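# Fork the loose switch onto the yellow-taped rack rails

## Task

With the fork, carry the unscrewed switch onto the rack's rail pair that has yellow tape, and push it all the way in. The rack is loose and must not tip beyond a slight amount, or the task fails. It must finish in its original spot.

## Robot and tools

Robot: one six-joint arm (Elite-style, UR-like chain) on a base at (0, 0, +0.094) m in the scene frame. It has no gripper. A rigid steel fork is bolted to the flange and has no motor or sensor, so no action number drives it. A load stays on only through gravity, friction and the fork's shape. There are two blades, each 240 mm long, 30 mm wide and 8 mm thick, with 110 mm between them. They point along the tool point's -y axis, and their load faces look along the tool's -z. The blades are level when the tool's +z points straight down. If the blade noses dip, the load slides off. The tool point lies between the tines, halfway along them, on the load-face plane. The noses are 120 mm from it toward tool -y, and the upright back legs are 120 mm toward tool +y. A block also sticks out about 10 cm from the last joint's axis toward tool -y and turns with the fork. A heavy load makes the tool sag lower and tilt. Compare the reported pose with what you sent and correct for the difference.

Frame: the scene frame has its origin on the table top directly under the base, +z up, and +y to the left when facing along +x. Reported positions are in metres, orientations are quat_wxyz, and velocities are in m/s and rad/s. Printed values can be off by a few cm, more at long reach.

Motion numbers: a row is 6 numbers in [-1, 1]: dx, dy, dz, rx, ry, rz. These are offsets, not poses. They count from the current Hand target, along the scene axes. 1.0 equals 0.6 m for dx..dz, or 180 degrees for the rotation vector rx..rz, which turns about the Hand target's position. If the length of dx, dy, dz is over 1.0, it may be shortened along its direction. Each commanded orientation is limited to within 32 degrees of the measured one at every step.

execute_actions(actions, cameras): actions is a list of actions. Each action is a list of up to 15 rows, one per 1/30 s step. A shorter list repeats its last row until step 15. Every row in an action is measured from the Hand target at that action's start, not from the row before it. The next action starts from the new Hand target, so sending the same offset again moves the arm further. An empty list returns the state and all images. cameras takes names, ["all"] or []. An unknown name makes the call invalid.

move(target, speed, blend, blocking, cameras): target is one 6-number row or up to 15 rows. Each row is an offset from the same starting Hand target. The path is a straight line. speed is the top speed in m/s, from 0.002 to 3.2, default 0.25. Turning is limited to twice that value in rad/s. You can give one speed, or one per leg. blend is a corner radius in m, default 0, which means stop at each point. blocking=false returns after about 0.5 s while the move keeps going. The path does not avoid obstacles, and the real tool lags behind and overshoots more at speed. Do not route the path close to the base, or the elbow may whip around. The result adds a move: line. done means within 3 mm and 2 degrees of target. Other endings are off_target, moving, held (a check blocked a step or the clearance check stopped the path) and fault. limits=paced means the pose was clipped, and limits=held means steps were withheld. None of these tells you about contact.

wait(seconds 0–3600): lets time pass with no new command, and returns early if a running move finishes. stop: brakes the current move, which needs some distance. zoom_image(camera, region [x0,y0,x1,y1] in pixels, at most 504x504): gives a closer view of the latest image from cam_head_left, cam_head_right or cam_wrist. read_manual: licence text only. finished_scene(scene): ends the scene for good. Call it only once the switch sits fully on the taped rails and stays there without the robot.

Result lines: end_effector_position / quat_wxyz, the end-effector velocities (left out while joints are still), Hand target (your last command after clipping, and the base for your next offsets), Joint positions, and Joint torques. Torques are total drive output, noisy and offset, and positive means toward larger joint angles. The tool often stops short of the Hand target. A further execute_actions call, even with all zeros, asks for it again. Otherwise, send the remaining distance as an offset. To end a push, command the target back past the tool point. Lines for FAULT, MOTOR HOT (70 °C) and OVER-TEMPERATURE (85 °C, brakes set for 30–60 s) can appear.

Cameras: cam_head_left and cam_head_right are fixed on one bar, and cam_wrist is on the hand. All are 672x504. Calibration lines use OpenCV conventions, and T_world_to_cam maps scene coordinates into the camera frame.

Avoid: an outside force of about 150 N (±25) or a joint contact torque over its limit (shoulder pan and lift 293, elbow 133, each wrist 49.8 N m) causes a 10 s fault stop. The arm is stiff, so aiming even slightly past a firm contact can trigger a fault. Approach slowly, since faster contact hits harder. The rack is free-standing: do not shove it, tip it or move it. Do not let the switch drop, or anything leave the table. Holding loads or a stretched-out arm heats the motors. Some object may get a small nudge now and then.

Each tool is called as name(argument=value, ...) on one line, values as JSON.

## Session

execute_actions(actions=[], cameras=["all"])

Scene clock: 0.00 s.
end_effector_position=(+1.0827, +0.3303, +0.3958) end_effector_quat_wxyz=(+0.492, +0.602, -0.574, +0.259)
Joint positions: [3.577 -0.479 0.353 -0.465 -2.377 -2.362]
Joint velocities: within noise
Joint torques (N m): no reading
Hand target: +1.0827, +0.3303, +0.3958; +0.492, +0.602, -0.574, +0.259

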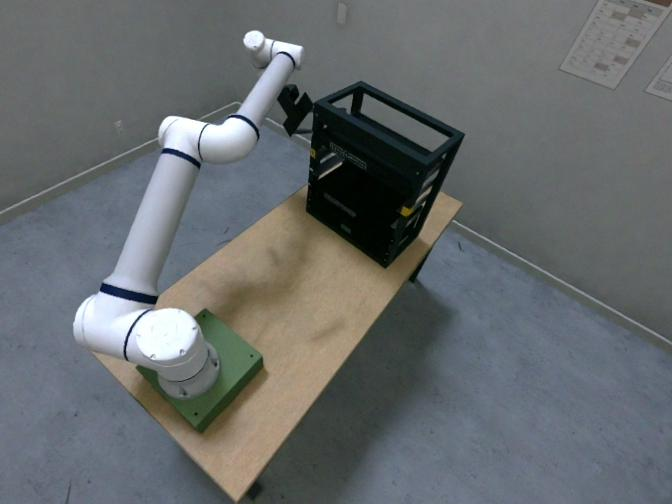

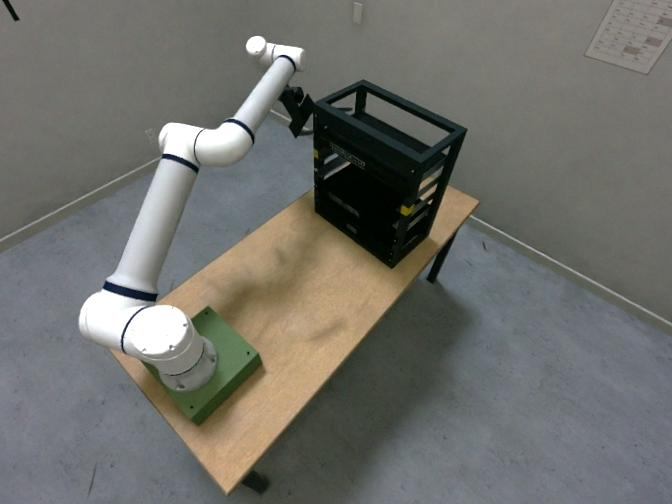

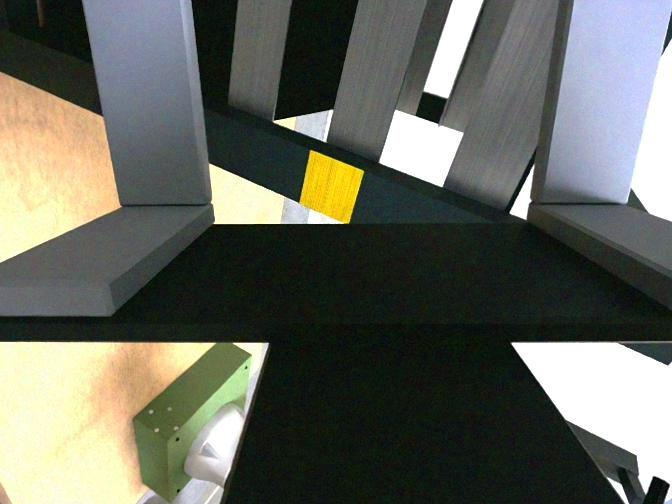

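zoom_image(camera="cam_head_left", region=[270, 60, 490, 280])

zoom_image(camera="cam_head_right", region=[270, 60, 490, 280])

zoom_image(camera="cam_wrist", region=[170, 0, 672, 260])

Scaled by 2.291.

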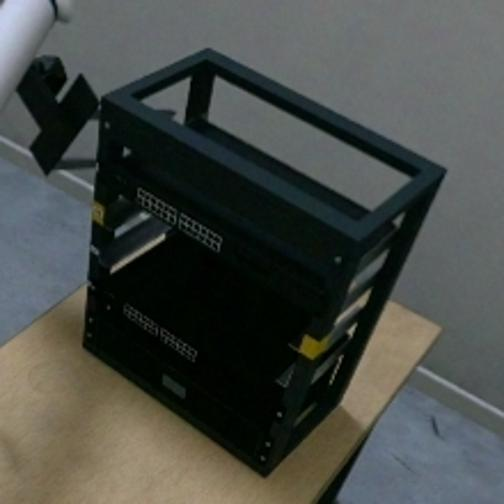

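Scaled by 2.291.

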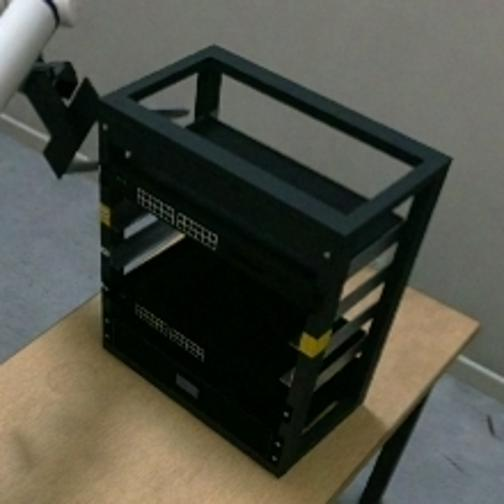

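Scaled by 1.004.

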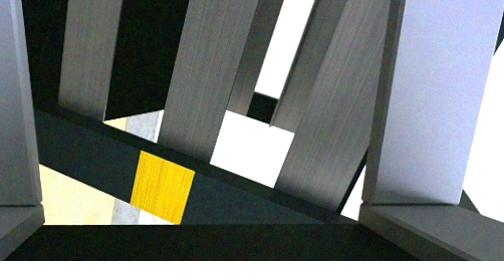

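move(target=[[-0.772, 0.083, 0.257, 0, 0, 0]], speed=0.4, cameras=[])

Scene clock: 101.03 s.
end_effector_position=(+0.6198, +0.3801, +0.5499) end_effector_quat_wxyz=(+0.492, +0.602, -0.574, +0.259)
Joint positions: [3.847 -1.196 1.283 -0.564 -2.144 -2.184]
Joint torques (N m): [7.87 -108.87 -64.03 5.35 -0.66 4.82]
Hand target: +0.6195, +0.3801, +0.5500; +0.492, +0.602, -0.574, +0.259
Off the commanded pose: 0.000 m, 0 deg.
move: done

move(target=[[-0.067, -0.633, 0.117, 0.3413, -0.4058, 0.1805]], speed=0.5, cameras=["all"])

Scene clock: 105.77 s.
end_effector_position=(+0.5793, +0.0003, +0.6202) end_effector_quat_wxyz=(-0.354, +0.612, -0.612, +0.353)
Joint positions: [2.407 -2.357 2.67 -2.756 -0.917 -3.606]
Joint torques (N m): [-23.39 -1.39 -81.02 -6.93 5.35 -2.15]
Hand target: +0.5793, +0.0003, +0.6202; -0.354, +0.613, -0.612, +0.353
Off the commanded pose: 0.000 m, 0 deg.
move: done
cam_wrist: T_world_to_cam=[[0.0171, -0.99954, -0.02501, 0.01546], [-0.76902, 0.00284, -0.63922, 0.71326], [0.639, 0.03016, -0.76862, 0.20089]] pos_world=[0.41987, 0.00737, 0.61073]

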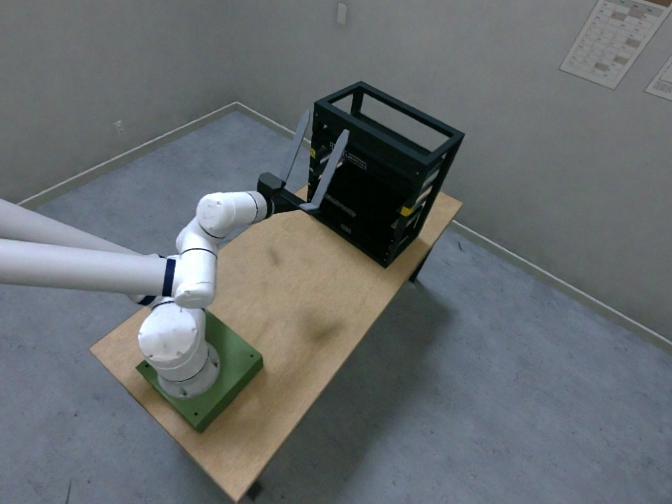

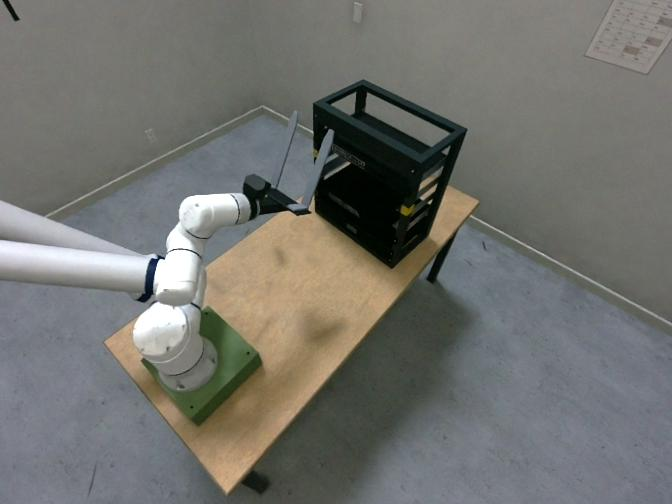

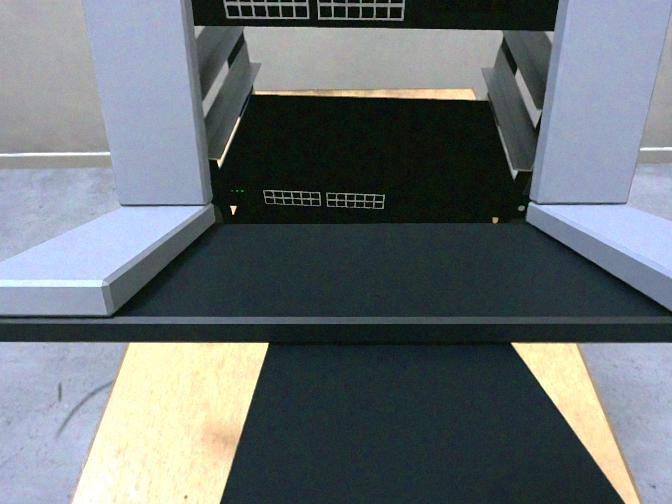

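move(target=[[0, 0.2, -0.167, 0, -0.111, 0]], speed=0.5, cameras=["cam_wrist"])

move(target=[[0, -0.467, 0, 0, 0, 0]], speed=0.5, cameras=["cam_wrist"])

Scene clock: 115.63 s.
end_effector_position=(+0.5793, +0.1203, +0.5200) end_effector_quat_wxyz=(-0.455, +0.542, -0.542, +0.454)
Joint positions: [2.949 -1.282 2.795 -4.462 -1.334 -3.181]
Joint torques (N m): [8.63 -26.33 -29.74 -11.33 -2.09 3.54]
Hand target: +0.5793, +0.1203, +0.5200; -0.455, +0.542, -0.542, +0.454
Off the commanded pose: 0.000 m, 0 deg.
move: done
cam_wrist: T_world_to_cam=[[0.02497, -0.99953, -0.01764, 0.12446], [-0.50461, 0.00263, -0.86334, 0.61232], [0.86299, 0.03046, -0.50431, -0.14691]] pos_world=[0.43265, 0.12727, 0.45675]

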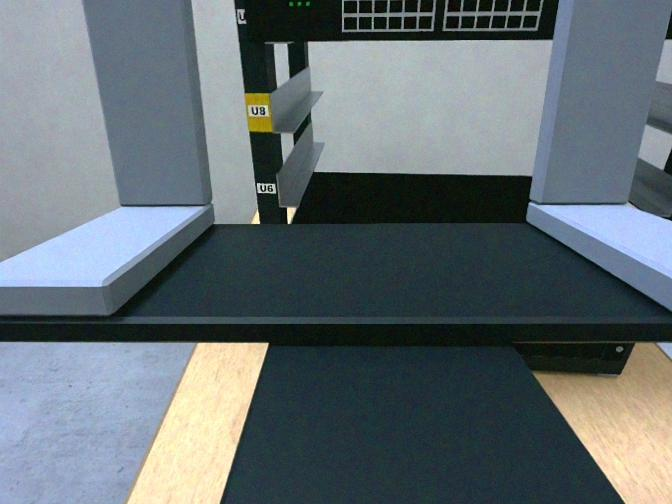

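Scene clock: 117.37 s.
end_effector_position=(+0.5793, -0.1599, +0.5200) end_effector_quat_wxyz=(-0.455, +0.542, -0.542, +0.454)
Joint positions: [2.035 -1.315 2.797 -4.185 -0.454 -3.534]
Joint torques (N m): [-21.27 -48.23 -3.48 -2.79 4.78 -2.4]
Hand target: +0.5793, -0.1599, +0.5200; -0.455, +0.542, -0.542, +0.454
Off the commanded pose: 0.000 m, 0 deg.
move: done
cam_wrist: T_world_to_cam=[[0.02471, -0.99954, -0.0177, -0.15537], [-0.50411, 0.00284, -0.86364, 0.61296], [0.86329, 0.03026, -0.5038, -0.1389]] pos_world=[0.43275, -0.15283, 0.45665]

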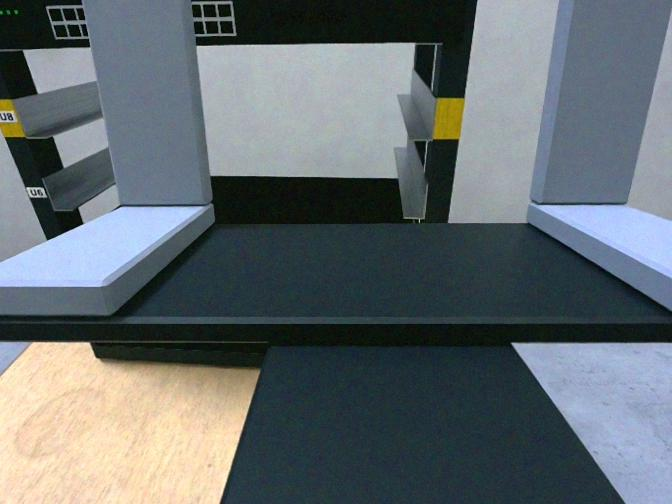

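zoom_image(camera="cam_wrist", region=[200, 0, 560, 225])

move(target=[[0, 0, 0.25, 0, 0, 0]], speed=0.5, cameras=["cam_wrist"])

move(target=[[0, 0.5, 0, 0, 0, 0]], speed=0.5, cameras=["cam_wrist"])

Scaled by 1.400.

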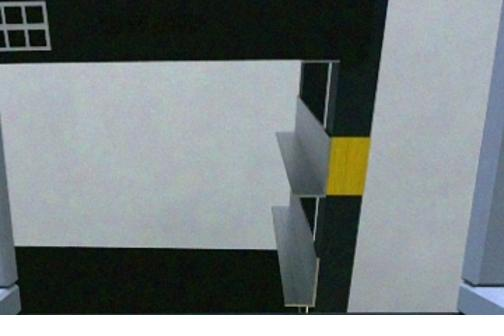

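Scene clock: 127.30 s.
end_effector_position=(+0.5793, -0.1599, +0.6700) end_effector_quat_wxyz=(-0.455, +0.542, -0.541, +0.454)
Joint positions: [2.041 -1.882 2.682 -3.508 -0.459 -3.528]
Joint torques (N m): [-22.76 -24.79 -75.9 -3.04 4.75 -2.27]
Hand target: +0.5793, -0.1599, +0.6700; -0.455, +0.542, -0.542, +0.454
Off the commanded pose: 0.000 m, 0 deg.
move: done
cam_wrist: T_world_to_cam=[[0.02471, -0.99954, -0.0177, -0.15272], [-0.50399, 0.00284, -0.8637, 0.74241], [0.86336, 0.03026, -0.50369, -0.06348]] pos_world=[0.43275, -0.15283, 0.60655]

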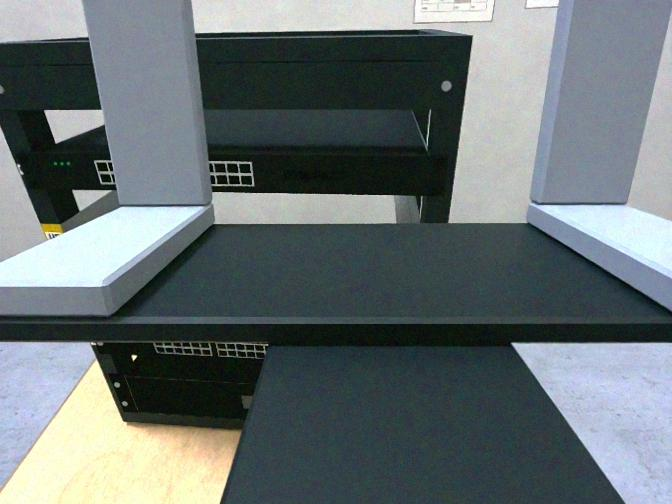

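Scene clock: 129.07 s.
end_effector_position=(+0.5793, +0.1401, +0.6700) end_effector_quat_wxyz=(-0.455, +0.542, -0.541, +0.454)
Joint positions: [3.028 -1.837 2.674 -3.788 -1.411 -3.165]
Joint torques (N m): [11.03 -4.1 -78.03 -11.31 -2.2 3.25]
Hand target: +0.5793, +0.1401, +0.6700; -0.455, +0.542, -0.542, +0.454
Off the commanded pose: 0.000 m, 0 deg.
move: done
cam_wrist: T_world_to_cam=[[0.02511, -0.99953, -0.0176, 0.14682], [-0.50449, 0.00253, -0.86341, 0.74177], [0.86305, 0.03056, -0.50419, -0.07198]] pos_world=[0.43265, 0.14707, 0.60675]

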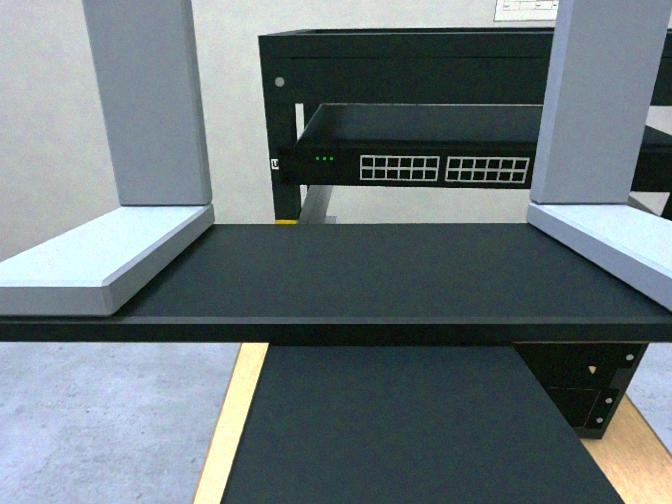

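zoom_image(camera="cam_wrist", region=[210, 0, 560, 225])

zoom_image(camera="cam_wrist", region=[510, 340, 672, 450])

Scaled by 1.440.

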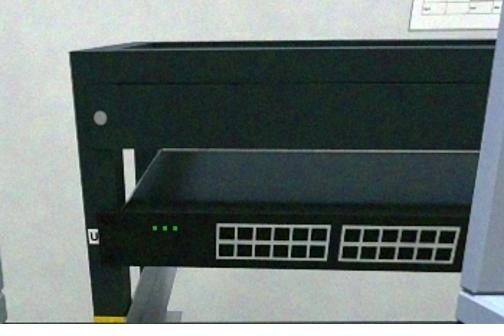

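Scaled by 3.111.

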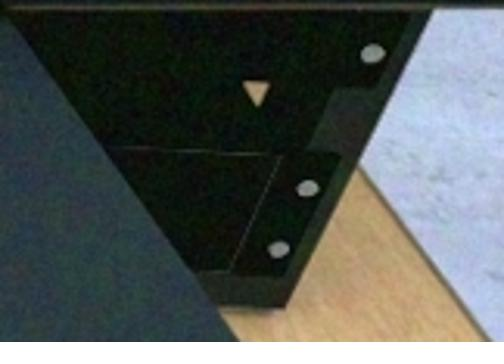

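move(target=[[0.1495, -0.2495, -0.4083, 0.0116, 0.4444, -0.0139]], speed=0.5, cameras=["all"])

Scene clock: 232.43 s.
end_effector_position=(+0.6689, -0.0096, +0.4251) end_effector_quat_wxyz=(+0.000, +0.688, -0.725, +0.000)
Joint positions: [2.833 -1.847 2.136 -1.845 -1.568 -3.444]
Joint torques (N m): [9.91 -17.56 -99.65 -5.07 -2.14 3.31]
Hand target: +0.6690, -0.0096, +0.4251; +0.000, +0.688, -0.725, +0.000
Off the commanded pose: 0.000 m, 0 deg.
move: done
cam_wrist: T_world_to_cam=[[-0.06537, -0.99748, -0.02745, 0.05535], [-0.93659, 0.05184, 0.34659, 0.35097], [-0.34429, 0.04836, -0.93762, 0.72374]] pos_world=[0.58151, 0.00201, 0.55847]

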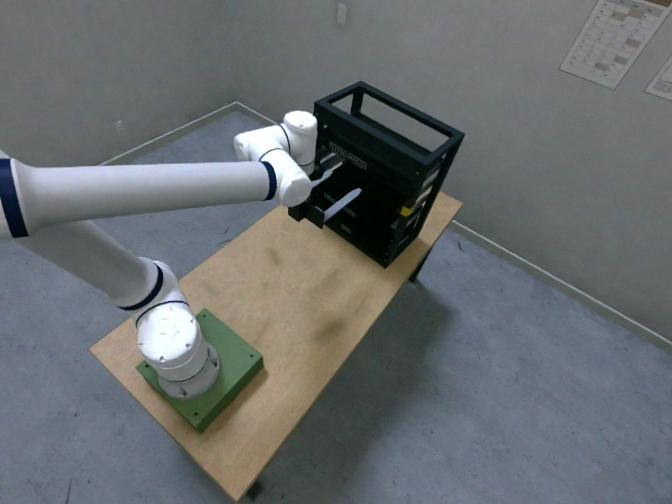

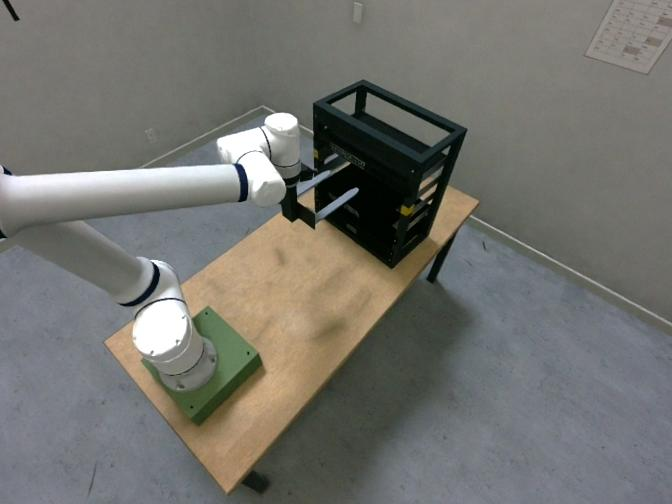

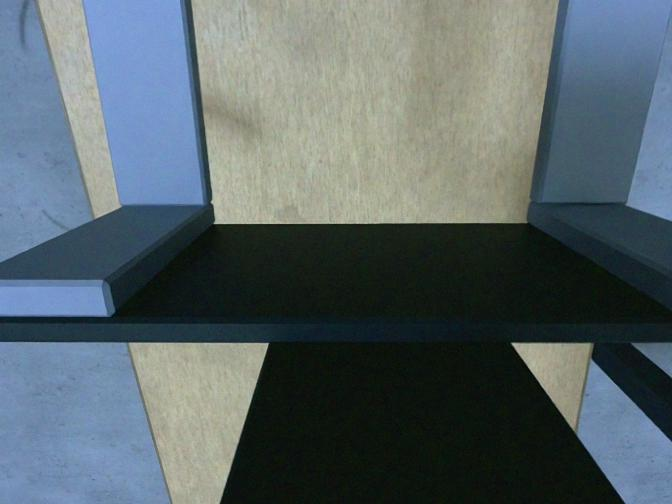

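zoom_image(camera="cam_head_left", region=[280, 90, 450, 260])

Scaled by 2.965.

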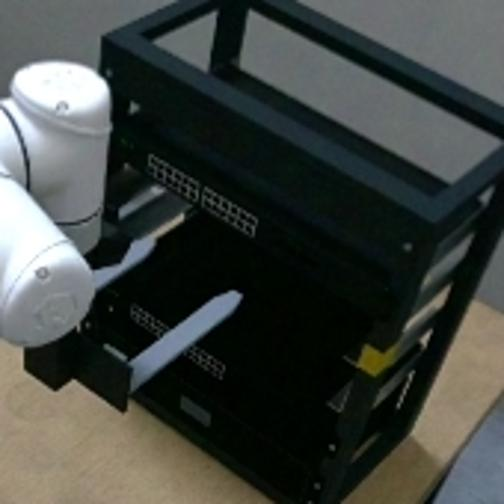

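move(target=[[0.4094, -0.0213, -0.005, 0, 0, 0]], speed=0.25, cameras=["all"])

Scene clock: 238.00 s.
end_effector_position=(+0.9144, -0.0224, +0.4221) end_effector_quat_wxyz=(+0.000, +0.688, -0.725, +0.000)
Joint positions: [2.932 -1.415 1.745 -1.886 -1.567 -3.345]
Joint torques (N m): [9.03 -62.89 -99.35 -5.21 -2.07 3.34]
Hand target: +0.9146, -0.0224, +0.4221; +0.000, +0.688, -0.725, +0.000
Off the commanded pose: 0.000 m, 0 deg.
move: done
cam_wrist: T_world_to_cam=[[-0.06538, -0.99748, -0.02743, 0.05855], [-0.93647, 0.05184, 0.34688, 0.58244], [-0.34459, 0.04836, -0.93751, 0.80629]] pos_world=[0.82711, -0.01079, 0.55547]

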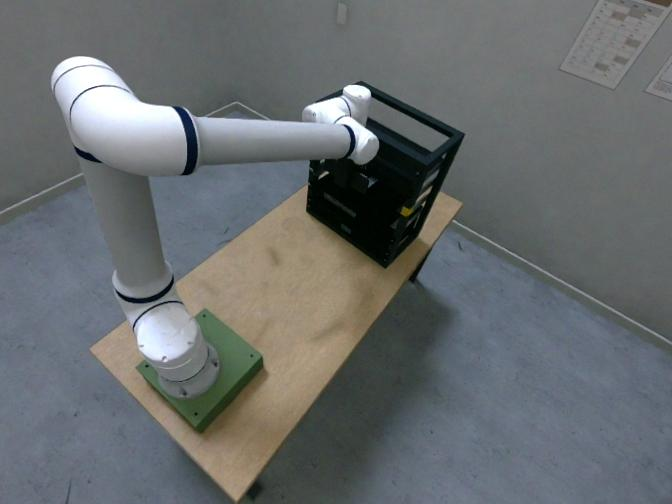

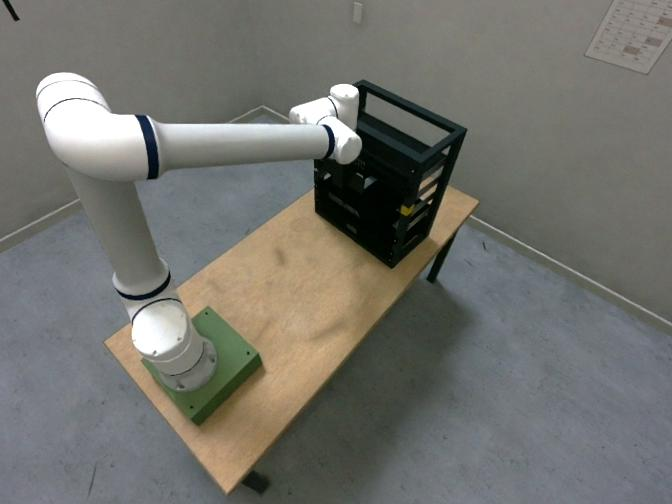

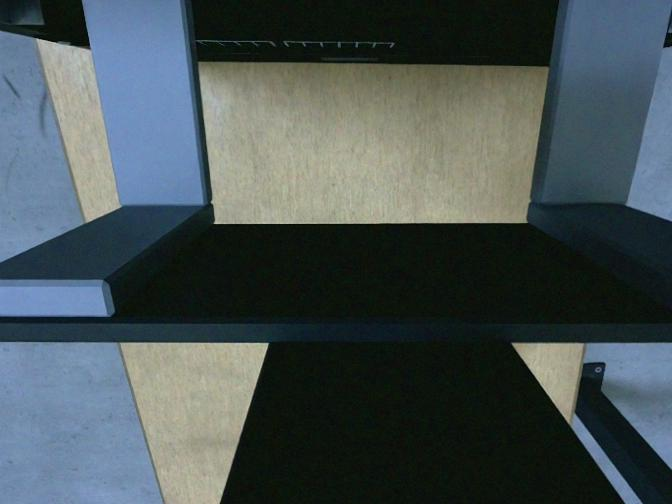

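move(target=[[0, 0, 0.05, 0, 0, 0]], speed=0.05, cameras=["cam_head_left"])

zoom_image(camera="cam_head_left", region=[290, 70, 470, 250])

Scene clock: 248.87 s.
end_effector_position=(+0.9146, -0.0224, +0.4518) end_effector_quat_wxyz=(+0.000, +0.688, -0.725, +0.000)
Joint positions: [2.932 -1.429 1.707 -1.834 -1.567 -3.345]
Joint torques (N m): [-18.49 -127.72 -143.43 -18.18 3.64 -2.23]
Hand target: +0.9146, -0.0224, +0.4521; +0.000, +0.688, -0.725, +0.000
Off the commanded pose: 0.000 m, 0 deg.
move: done

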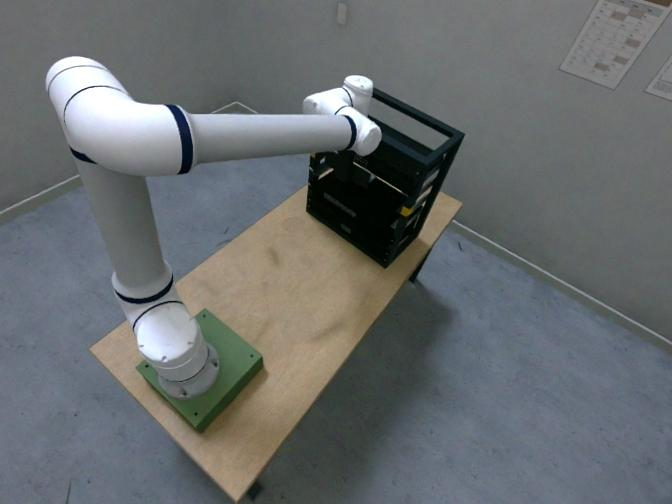

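Scaled by 2.800.

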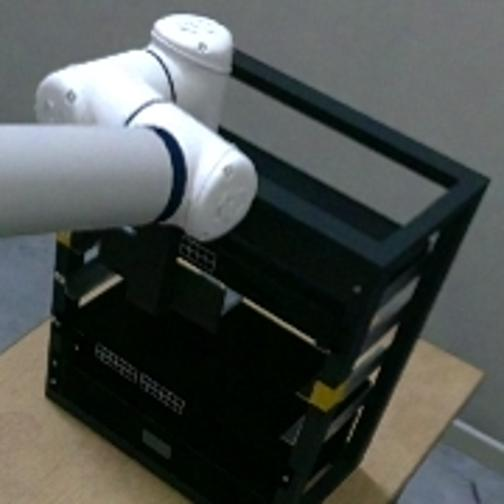

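move(target=[[0, 0, 0.01, 0, 0, 0]], speed=0.05, cameras=["cam_head_right"])

zoom_image(camera="cam_head_right", region=[290, 70, 470, 250])

Scene clock: 254.47 s.
end_effector_position=(+0.9146, -0.0224, +0.4578) end_effector_quat_wxyz=(+0.000, +0.688, -0.725, +0.000)
Joint positions: [2.932 -1.432 1.699 -1.823 -1.567 -3.345]
Joint torques (N m): [-22.7 -127.82 -142.98 -18.8 3.22 -2.3]
Hand target: +0.9146, -0.0224, +0.4581; +0.000, +0.688, -0.725, +0.000
Off the commanded pose: 0.000 m, 0 deg.
move: done

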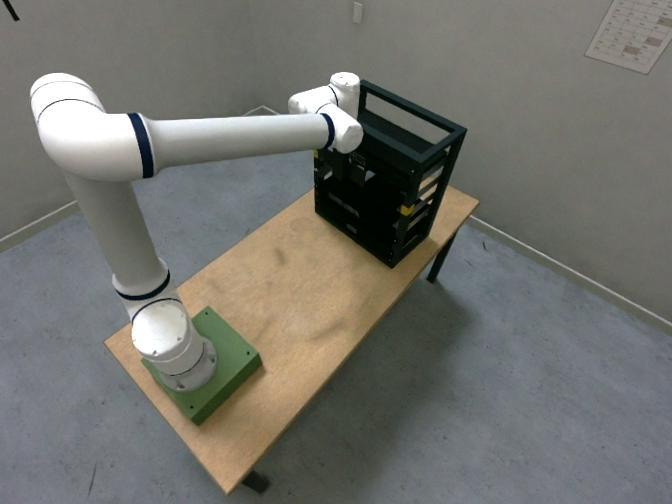

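Scaled by 2.800.

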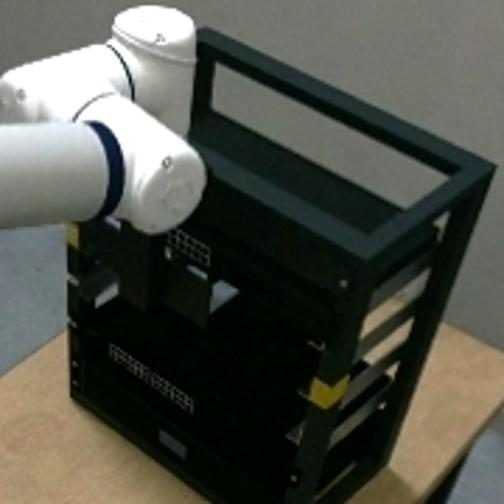

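move(target=[[-0.1498, 0.0078, 0, 0, 0, 0]], speed=0.12, cameras=["all"])

zoom_image(camera="cam_head_left", region=[290, 70, 470, 250])

Scene clock: 260.33 s.
end_effector_position=(+0.8249, -0.0177, +0.4581) end_effector_quat_wxyz=(+0.000, +0.688, -0.725, +0.000)
Joint positions: [2.904 -1.581 1.856 -1.831 -1.567 -3.373]
Joint torques (N m): [-25.92 -107.31 -117.66 -18.33 2.66 -1]
Hand target: +0.8247, -0.0177, +0.4581; +0.000, +0.688, -0.725, +0.000
Off the commanded pose: 0.000 m, 0 deg.
move: done
cam_wrist: T_world_to_cam=[[-0.06535, -0.99749, -0.02733, 0.05829], [-0.93646, 0.05184, 0.34691, 0.48587], [-0.34462, 0.04827, -0.9375, 0.80899]] pos_world=[0.73761, -0.00609, 0.59147]

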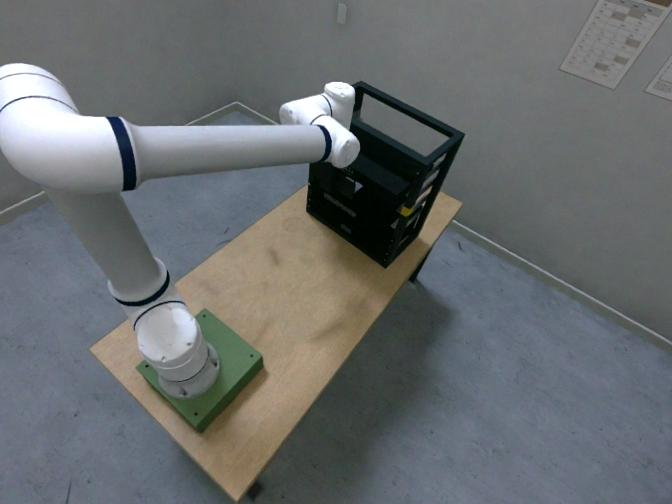

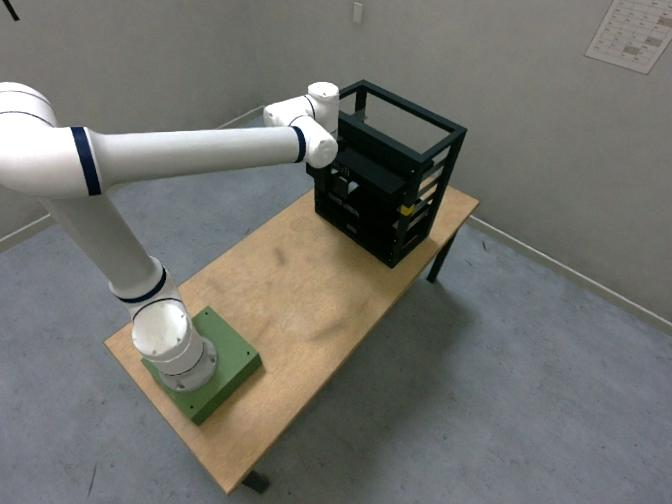

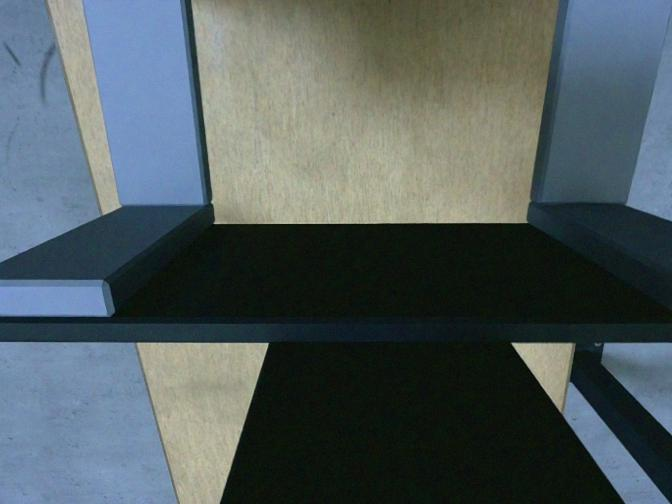

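Scaled by 2.800.

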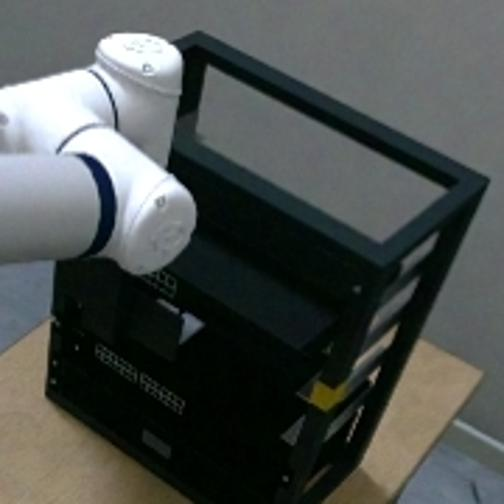

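move(target=[[0, 0, -0.05, 0, 0, 0], [0.1098, -0.0057, -0.05, 0, 0, 0], [0.1098, -0.0057, 0, 0, 0, 0]], speed=[0.06, 0.15, 0.06], cameras=["all"])

zoom_image(camera="cam_head_left", region=[290, 70, 470, 250])

Scene clock: 276.73 s.
end_effector_position=(+0.8906, -0.0211, +0.4579) end_effector_quat_wxyz=(+0.000, +0.688, -0.725, +0.000)
Joint positions: [2.925 -1.471 1.743 -1.828 -1.567 -3.352]
Joint torques (N m): [-12.91 -119.97 -139.22 -16.05 2.52 -2.07]
Hand target: +0.8906, -0.0211, +0.4581; +0.000, +0.688, -0.725, +0.000
Off the commanded pose: 0.000 m, 0 deg.
move: done
cam_wrist: T_world_to_cam=[[-0.06529, -0.99749, -0.02745, 0.05921], [-0.93644, 0.05174, 0.347, 0.54757], [-0.34471, 0.04836, -0.93746, 0.83166]] pos_world=[0.80331, -0.00949, 0.59127]

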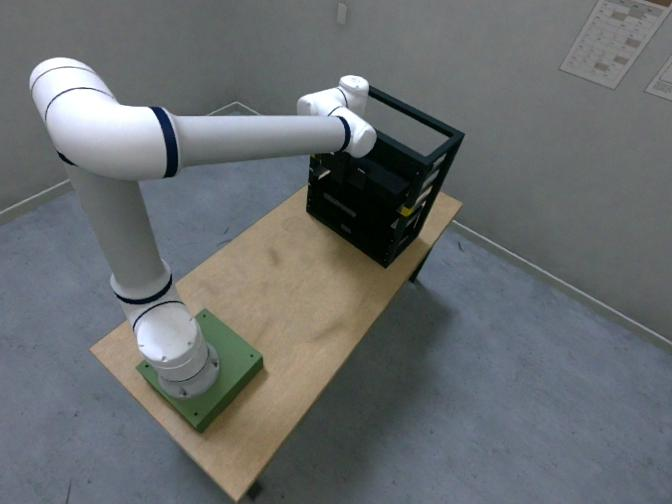

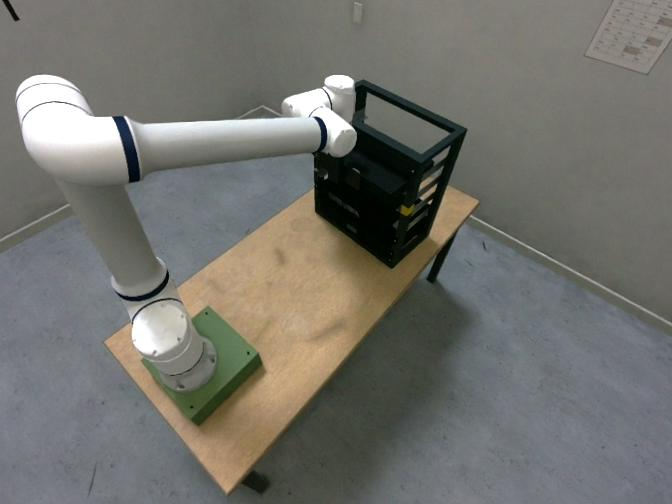

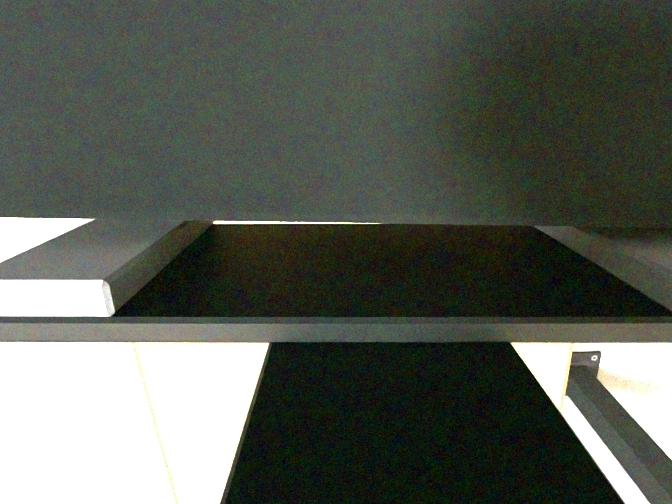

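Scaled by 2.800.

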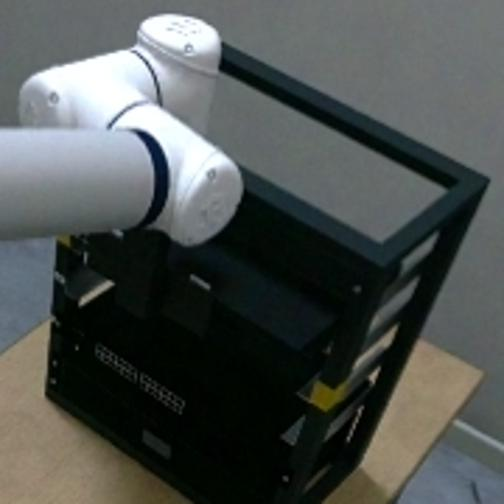

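zoom_image(camera="cam_wrist", region=[0, 190, 336, 350])

zoom_image(camera="cam_wrist", region=[336, 190, 672, 350])

Scaled by 1.500.

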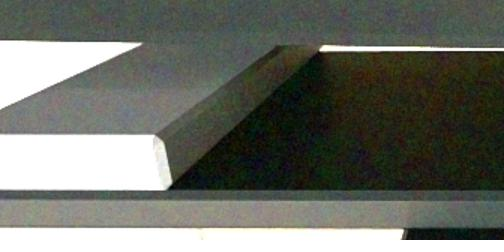

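Scaled by 1.500.

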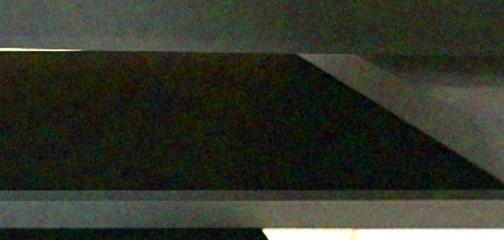

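move(target=[[-0.349, 0.0256, 0, 0, 0, 0], [-0.349, 0.0256, -0.16, 0, 0, 0]], speed=[0.15, 0.15], blend=[0.03, 0], cameras=["all"])

zoom_image(camera="cam_head_left", region=[250, 70, 450, 270])

Scene clock: 339.27 s.
end_effector_position=(+0.6812, -0.0058, +0.3622) end_effector_quat_wxyz=(+0.000, +0.688, -0.725, +0.000)
Joint positions: [2.849 -1.781 2.206 -1.981 -1.568 -3.428]
Joint torques (N m): [3.34 -48.63 -109.51 -21.34 3.82 2.78]
Hand target: +0.6812, -0.0058, +0.3621; +0.000, +0.688, -0.725, +0.000
Off the commanded pose: 0.000 m, 0 deg.
move: done
cam_wrist: T_world_to_cam=[[-0.06538, -0.99748, -0.02742, 0.05822], [-0.93643, 0.05184, 0.347, 0.38389], [-0.34471, 0.04836, -0.93746, 0.66902]] pos_world=[0.59391, 0.00581, 0.49557]

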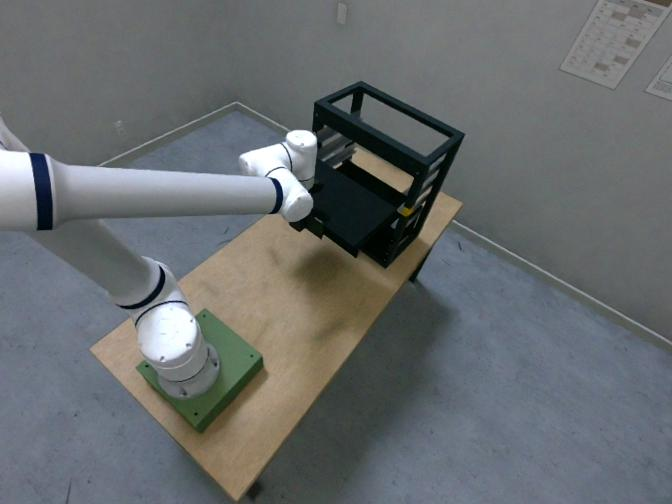

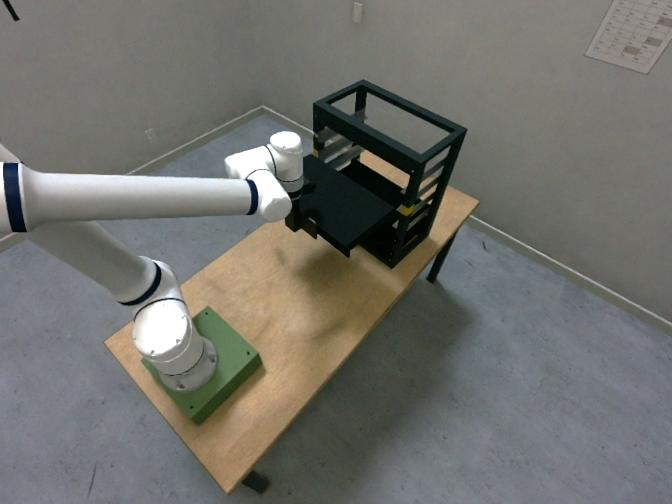

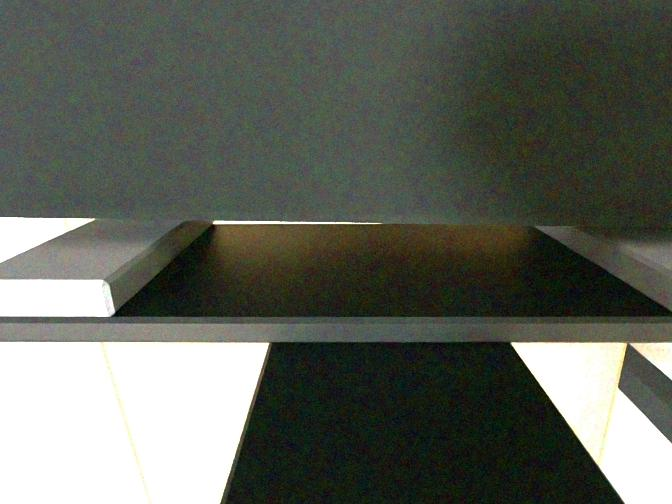

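Scaled by 2.520.

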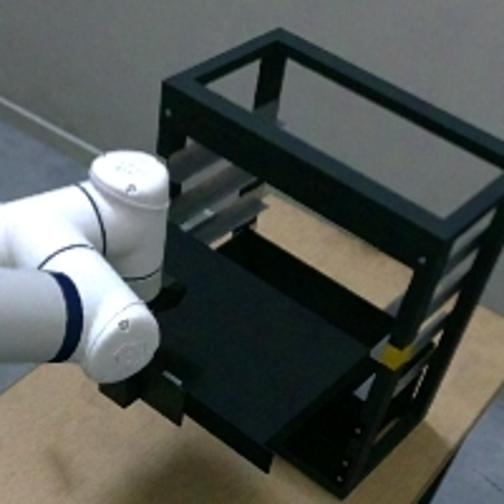

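zoom_image(camera="cam_head_left", region=[310, 150, 430, 270])

zoom_image(camera="cam_head_right", region=[310, 150, 430, 270])

Scaled by 4.200.

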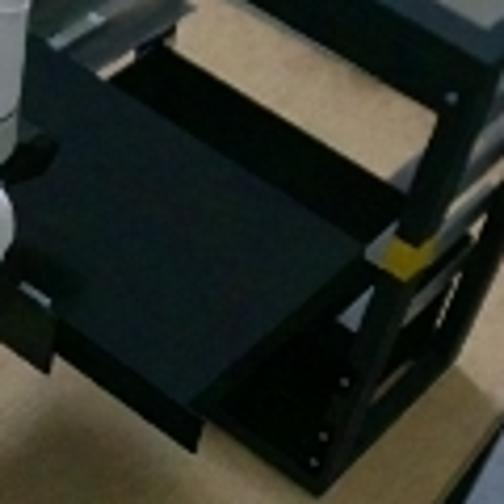

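Scaled by 4.200.

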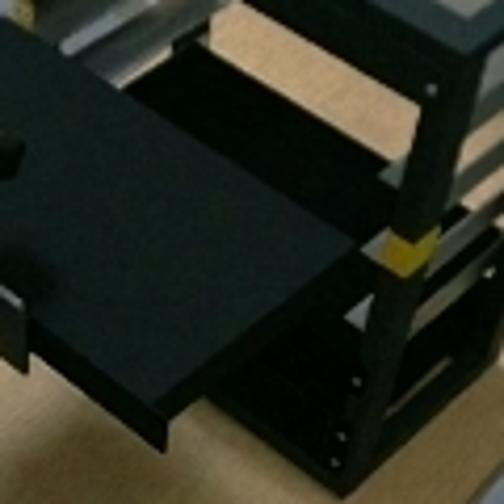

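zoom_image(camera="cam_head_left", region=[300, 70, 480, 205])

zoom_image(camera="cam_head_right", region=[300, 70, 480, 205])

Scaled by 2.800.

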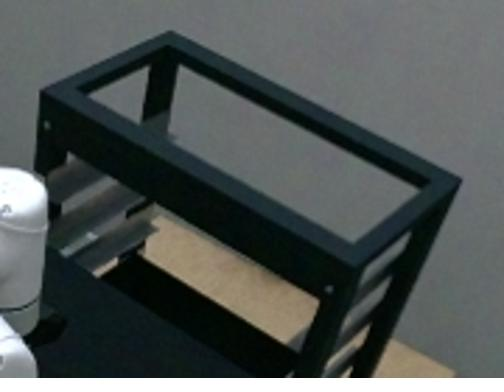

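Scaled by 2.800.

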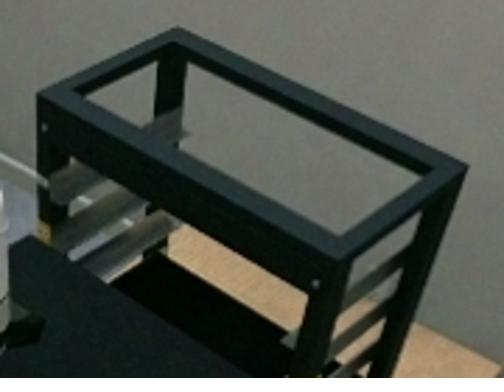

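move(target=[[0.0004, 0.005, 0, 0, 0, 0], [0.1666, -0.0078, 0, 0, 0, 0]], speed=[0.05, 0.1], cameras=["all"])

zoom_image(camera="cam_head_left", region=[310, 150, 430, 270])

zoom_image(camera="cam_head_right", region=[310, 150, 430, 270])

Scene clock: 381.97 s.
end_effector_position=(+0.7809, -0.0104, +0.3621) end_effector_quat_wxyz=(+0.000, +0.688, -0.725, +0.000)
Joint positions: [2.896 -1.598 2.052 -2.01 -1.567 -3.381]
Joint torques (N m): [9.85 -68.23 -133.4 -20.97 1.03 3.33]
Hand target: +0.7812, -0.0105, +0.3621; +0.000, +0.688, -0.725, +0.000
Off the commanded pose: 0.000 m, 0 deg.
move: done
cam_wrist: T_world_to_cam=[[-0.06538, -0.99748, -0.02743, 0.06015], [-0.93646, 0.05184, 0.34691, 0.47759], [-0.34462, 0.04837, -0.9375, 0.70347]] pos_world=[0.69361, 0.00121, 0.49547]

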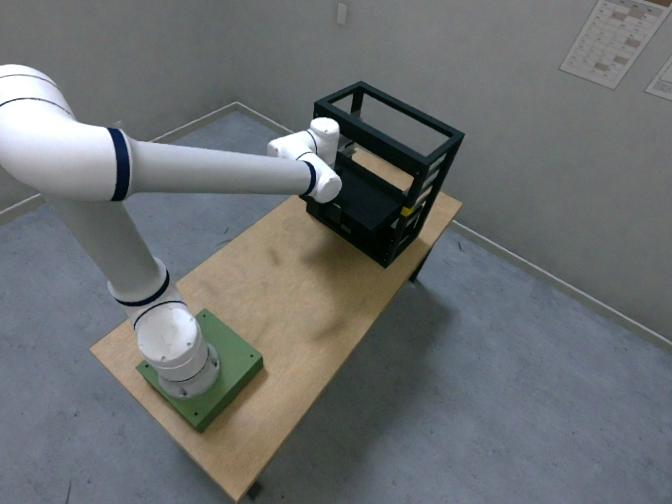

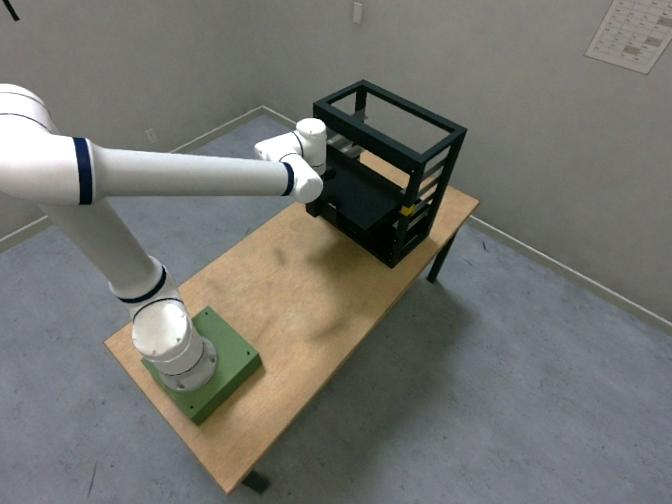

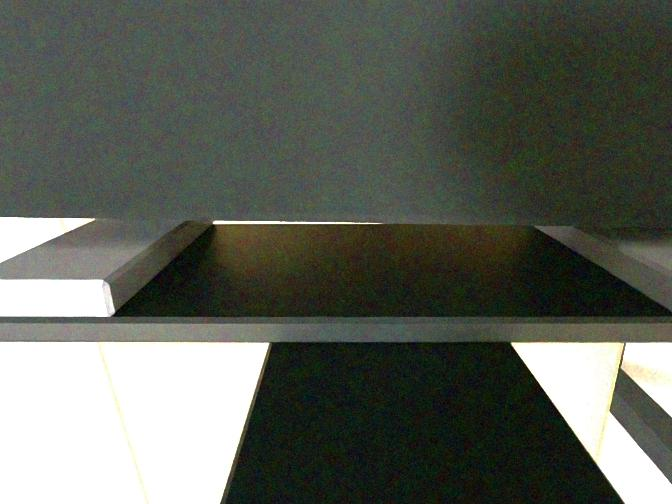

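Scaled by 4.200.

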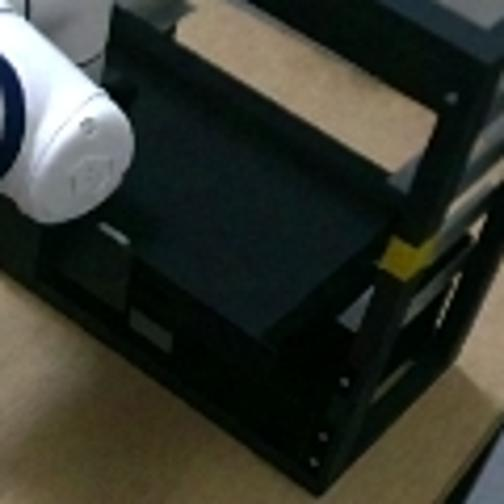

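Scaled by 4.200.

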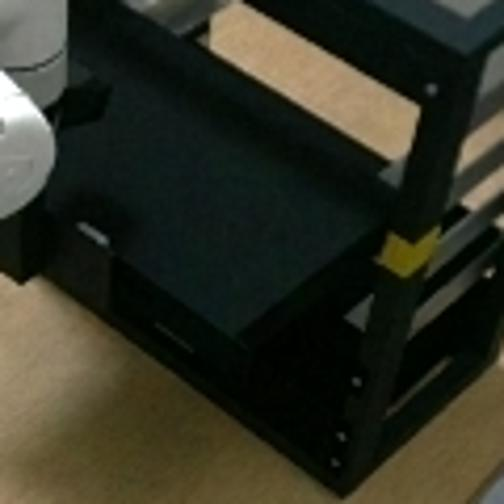

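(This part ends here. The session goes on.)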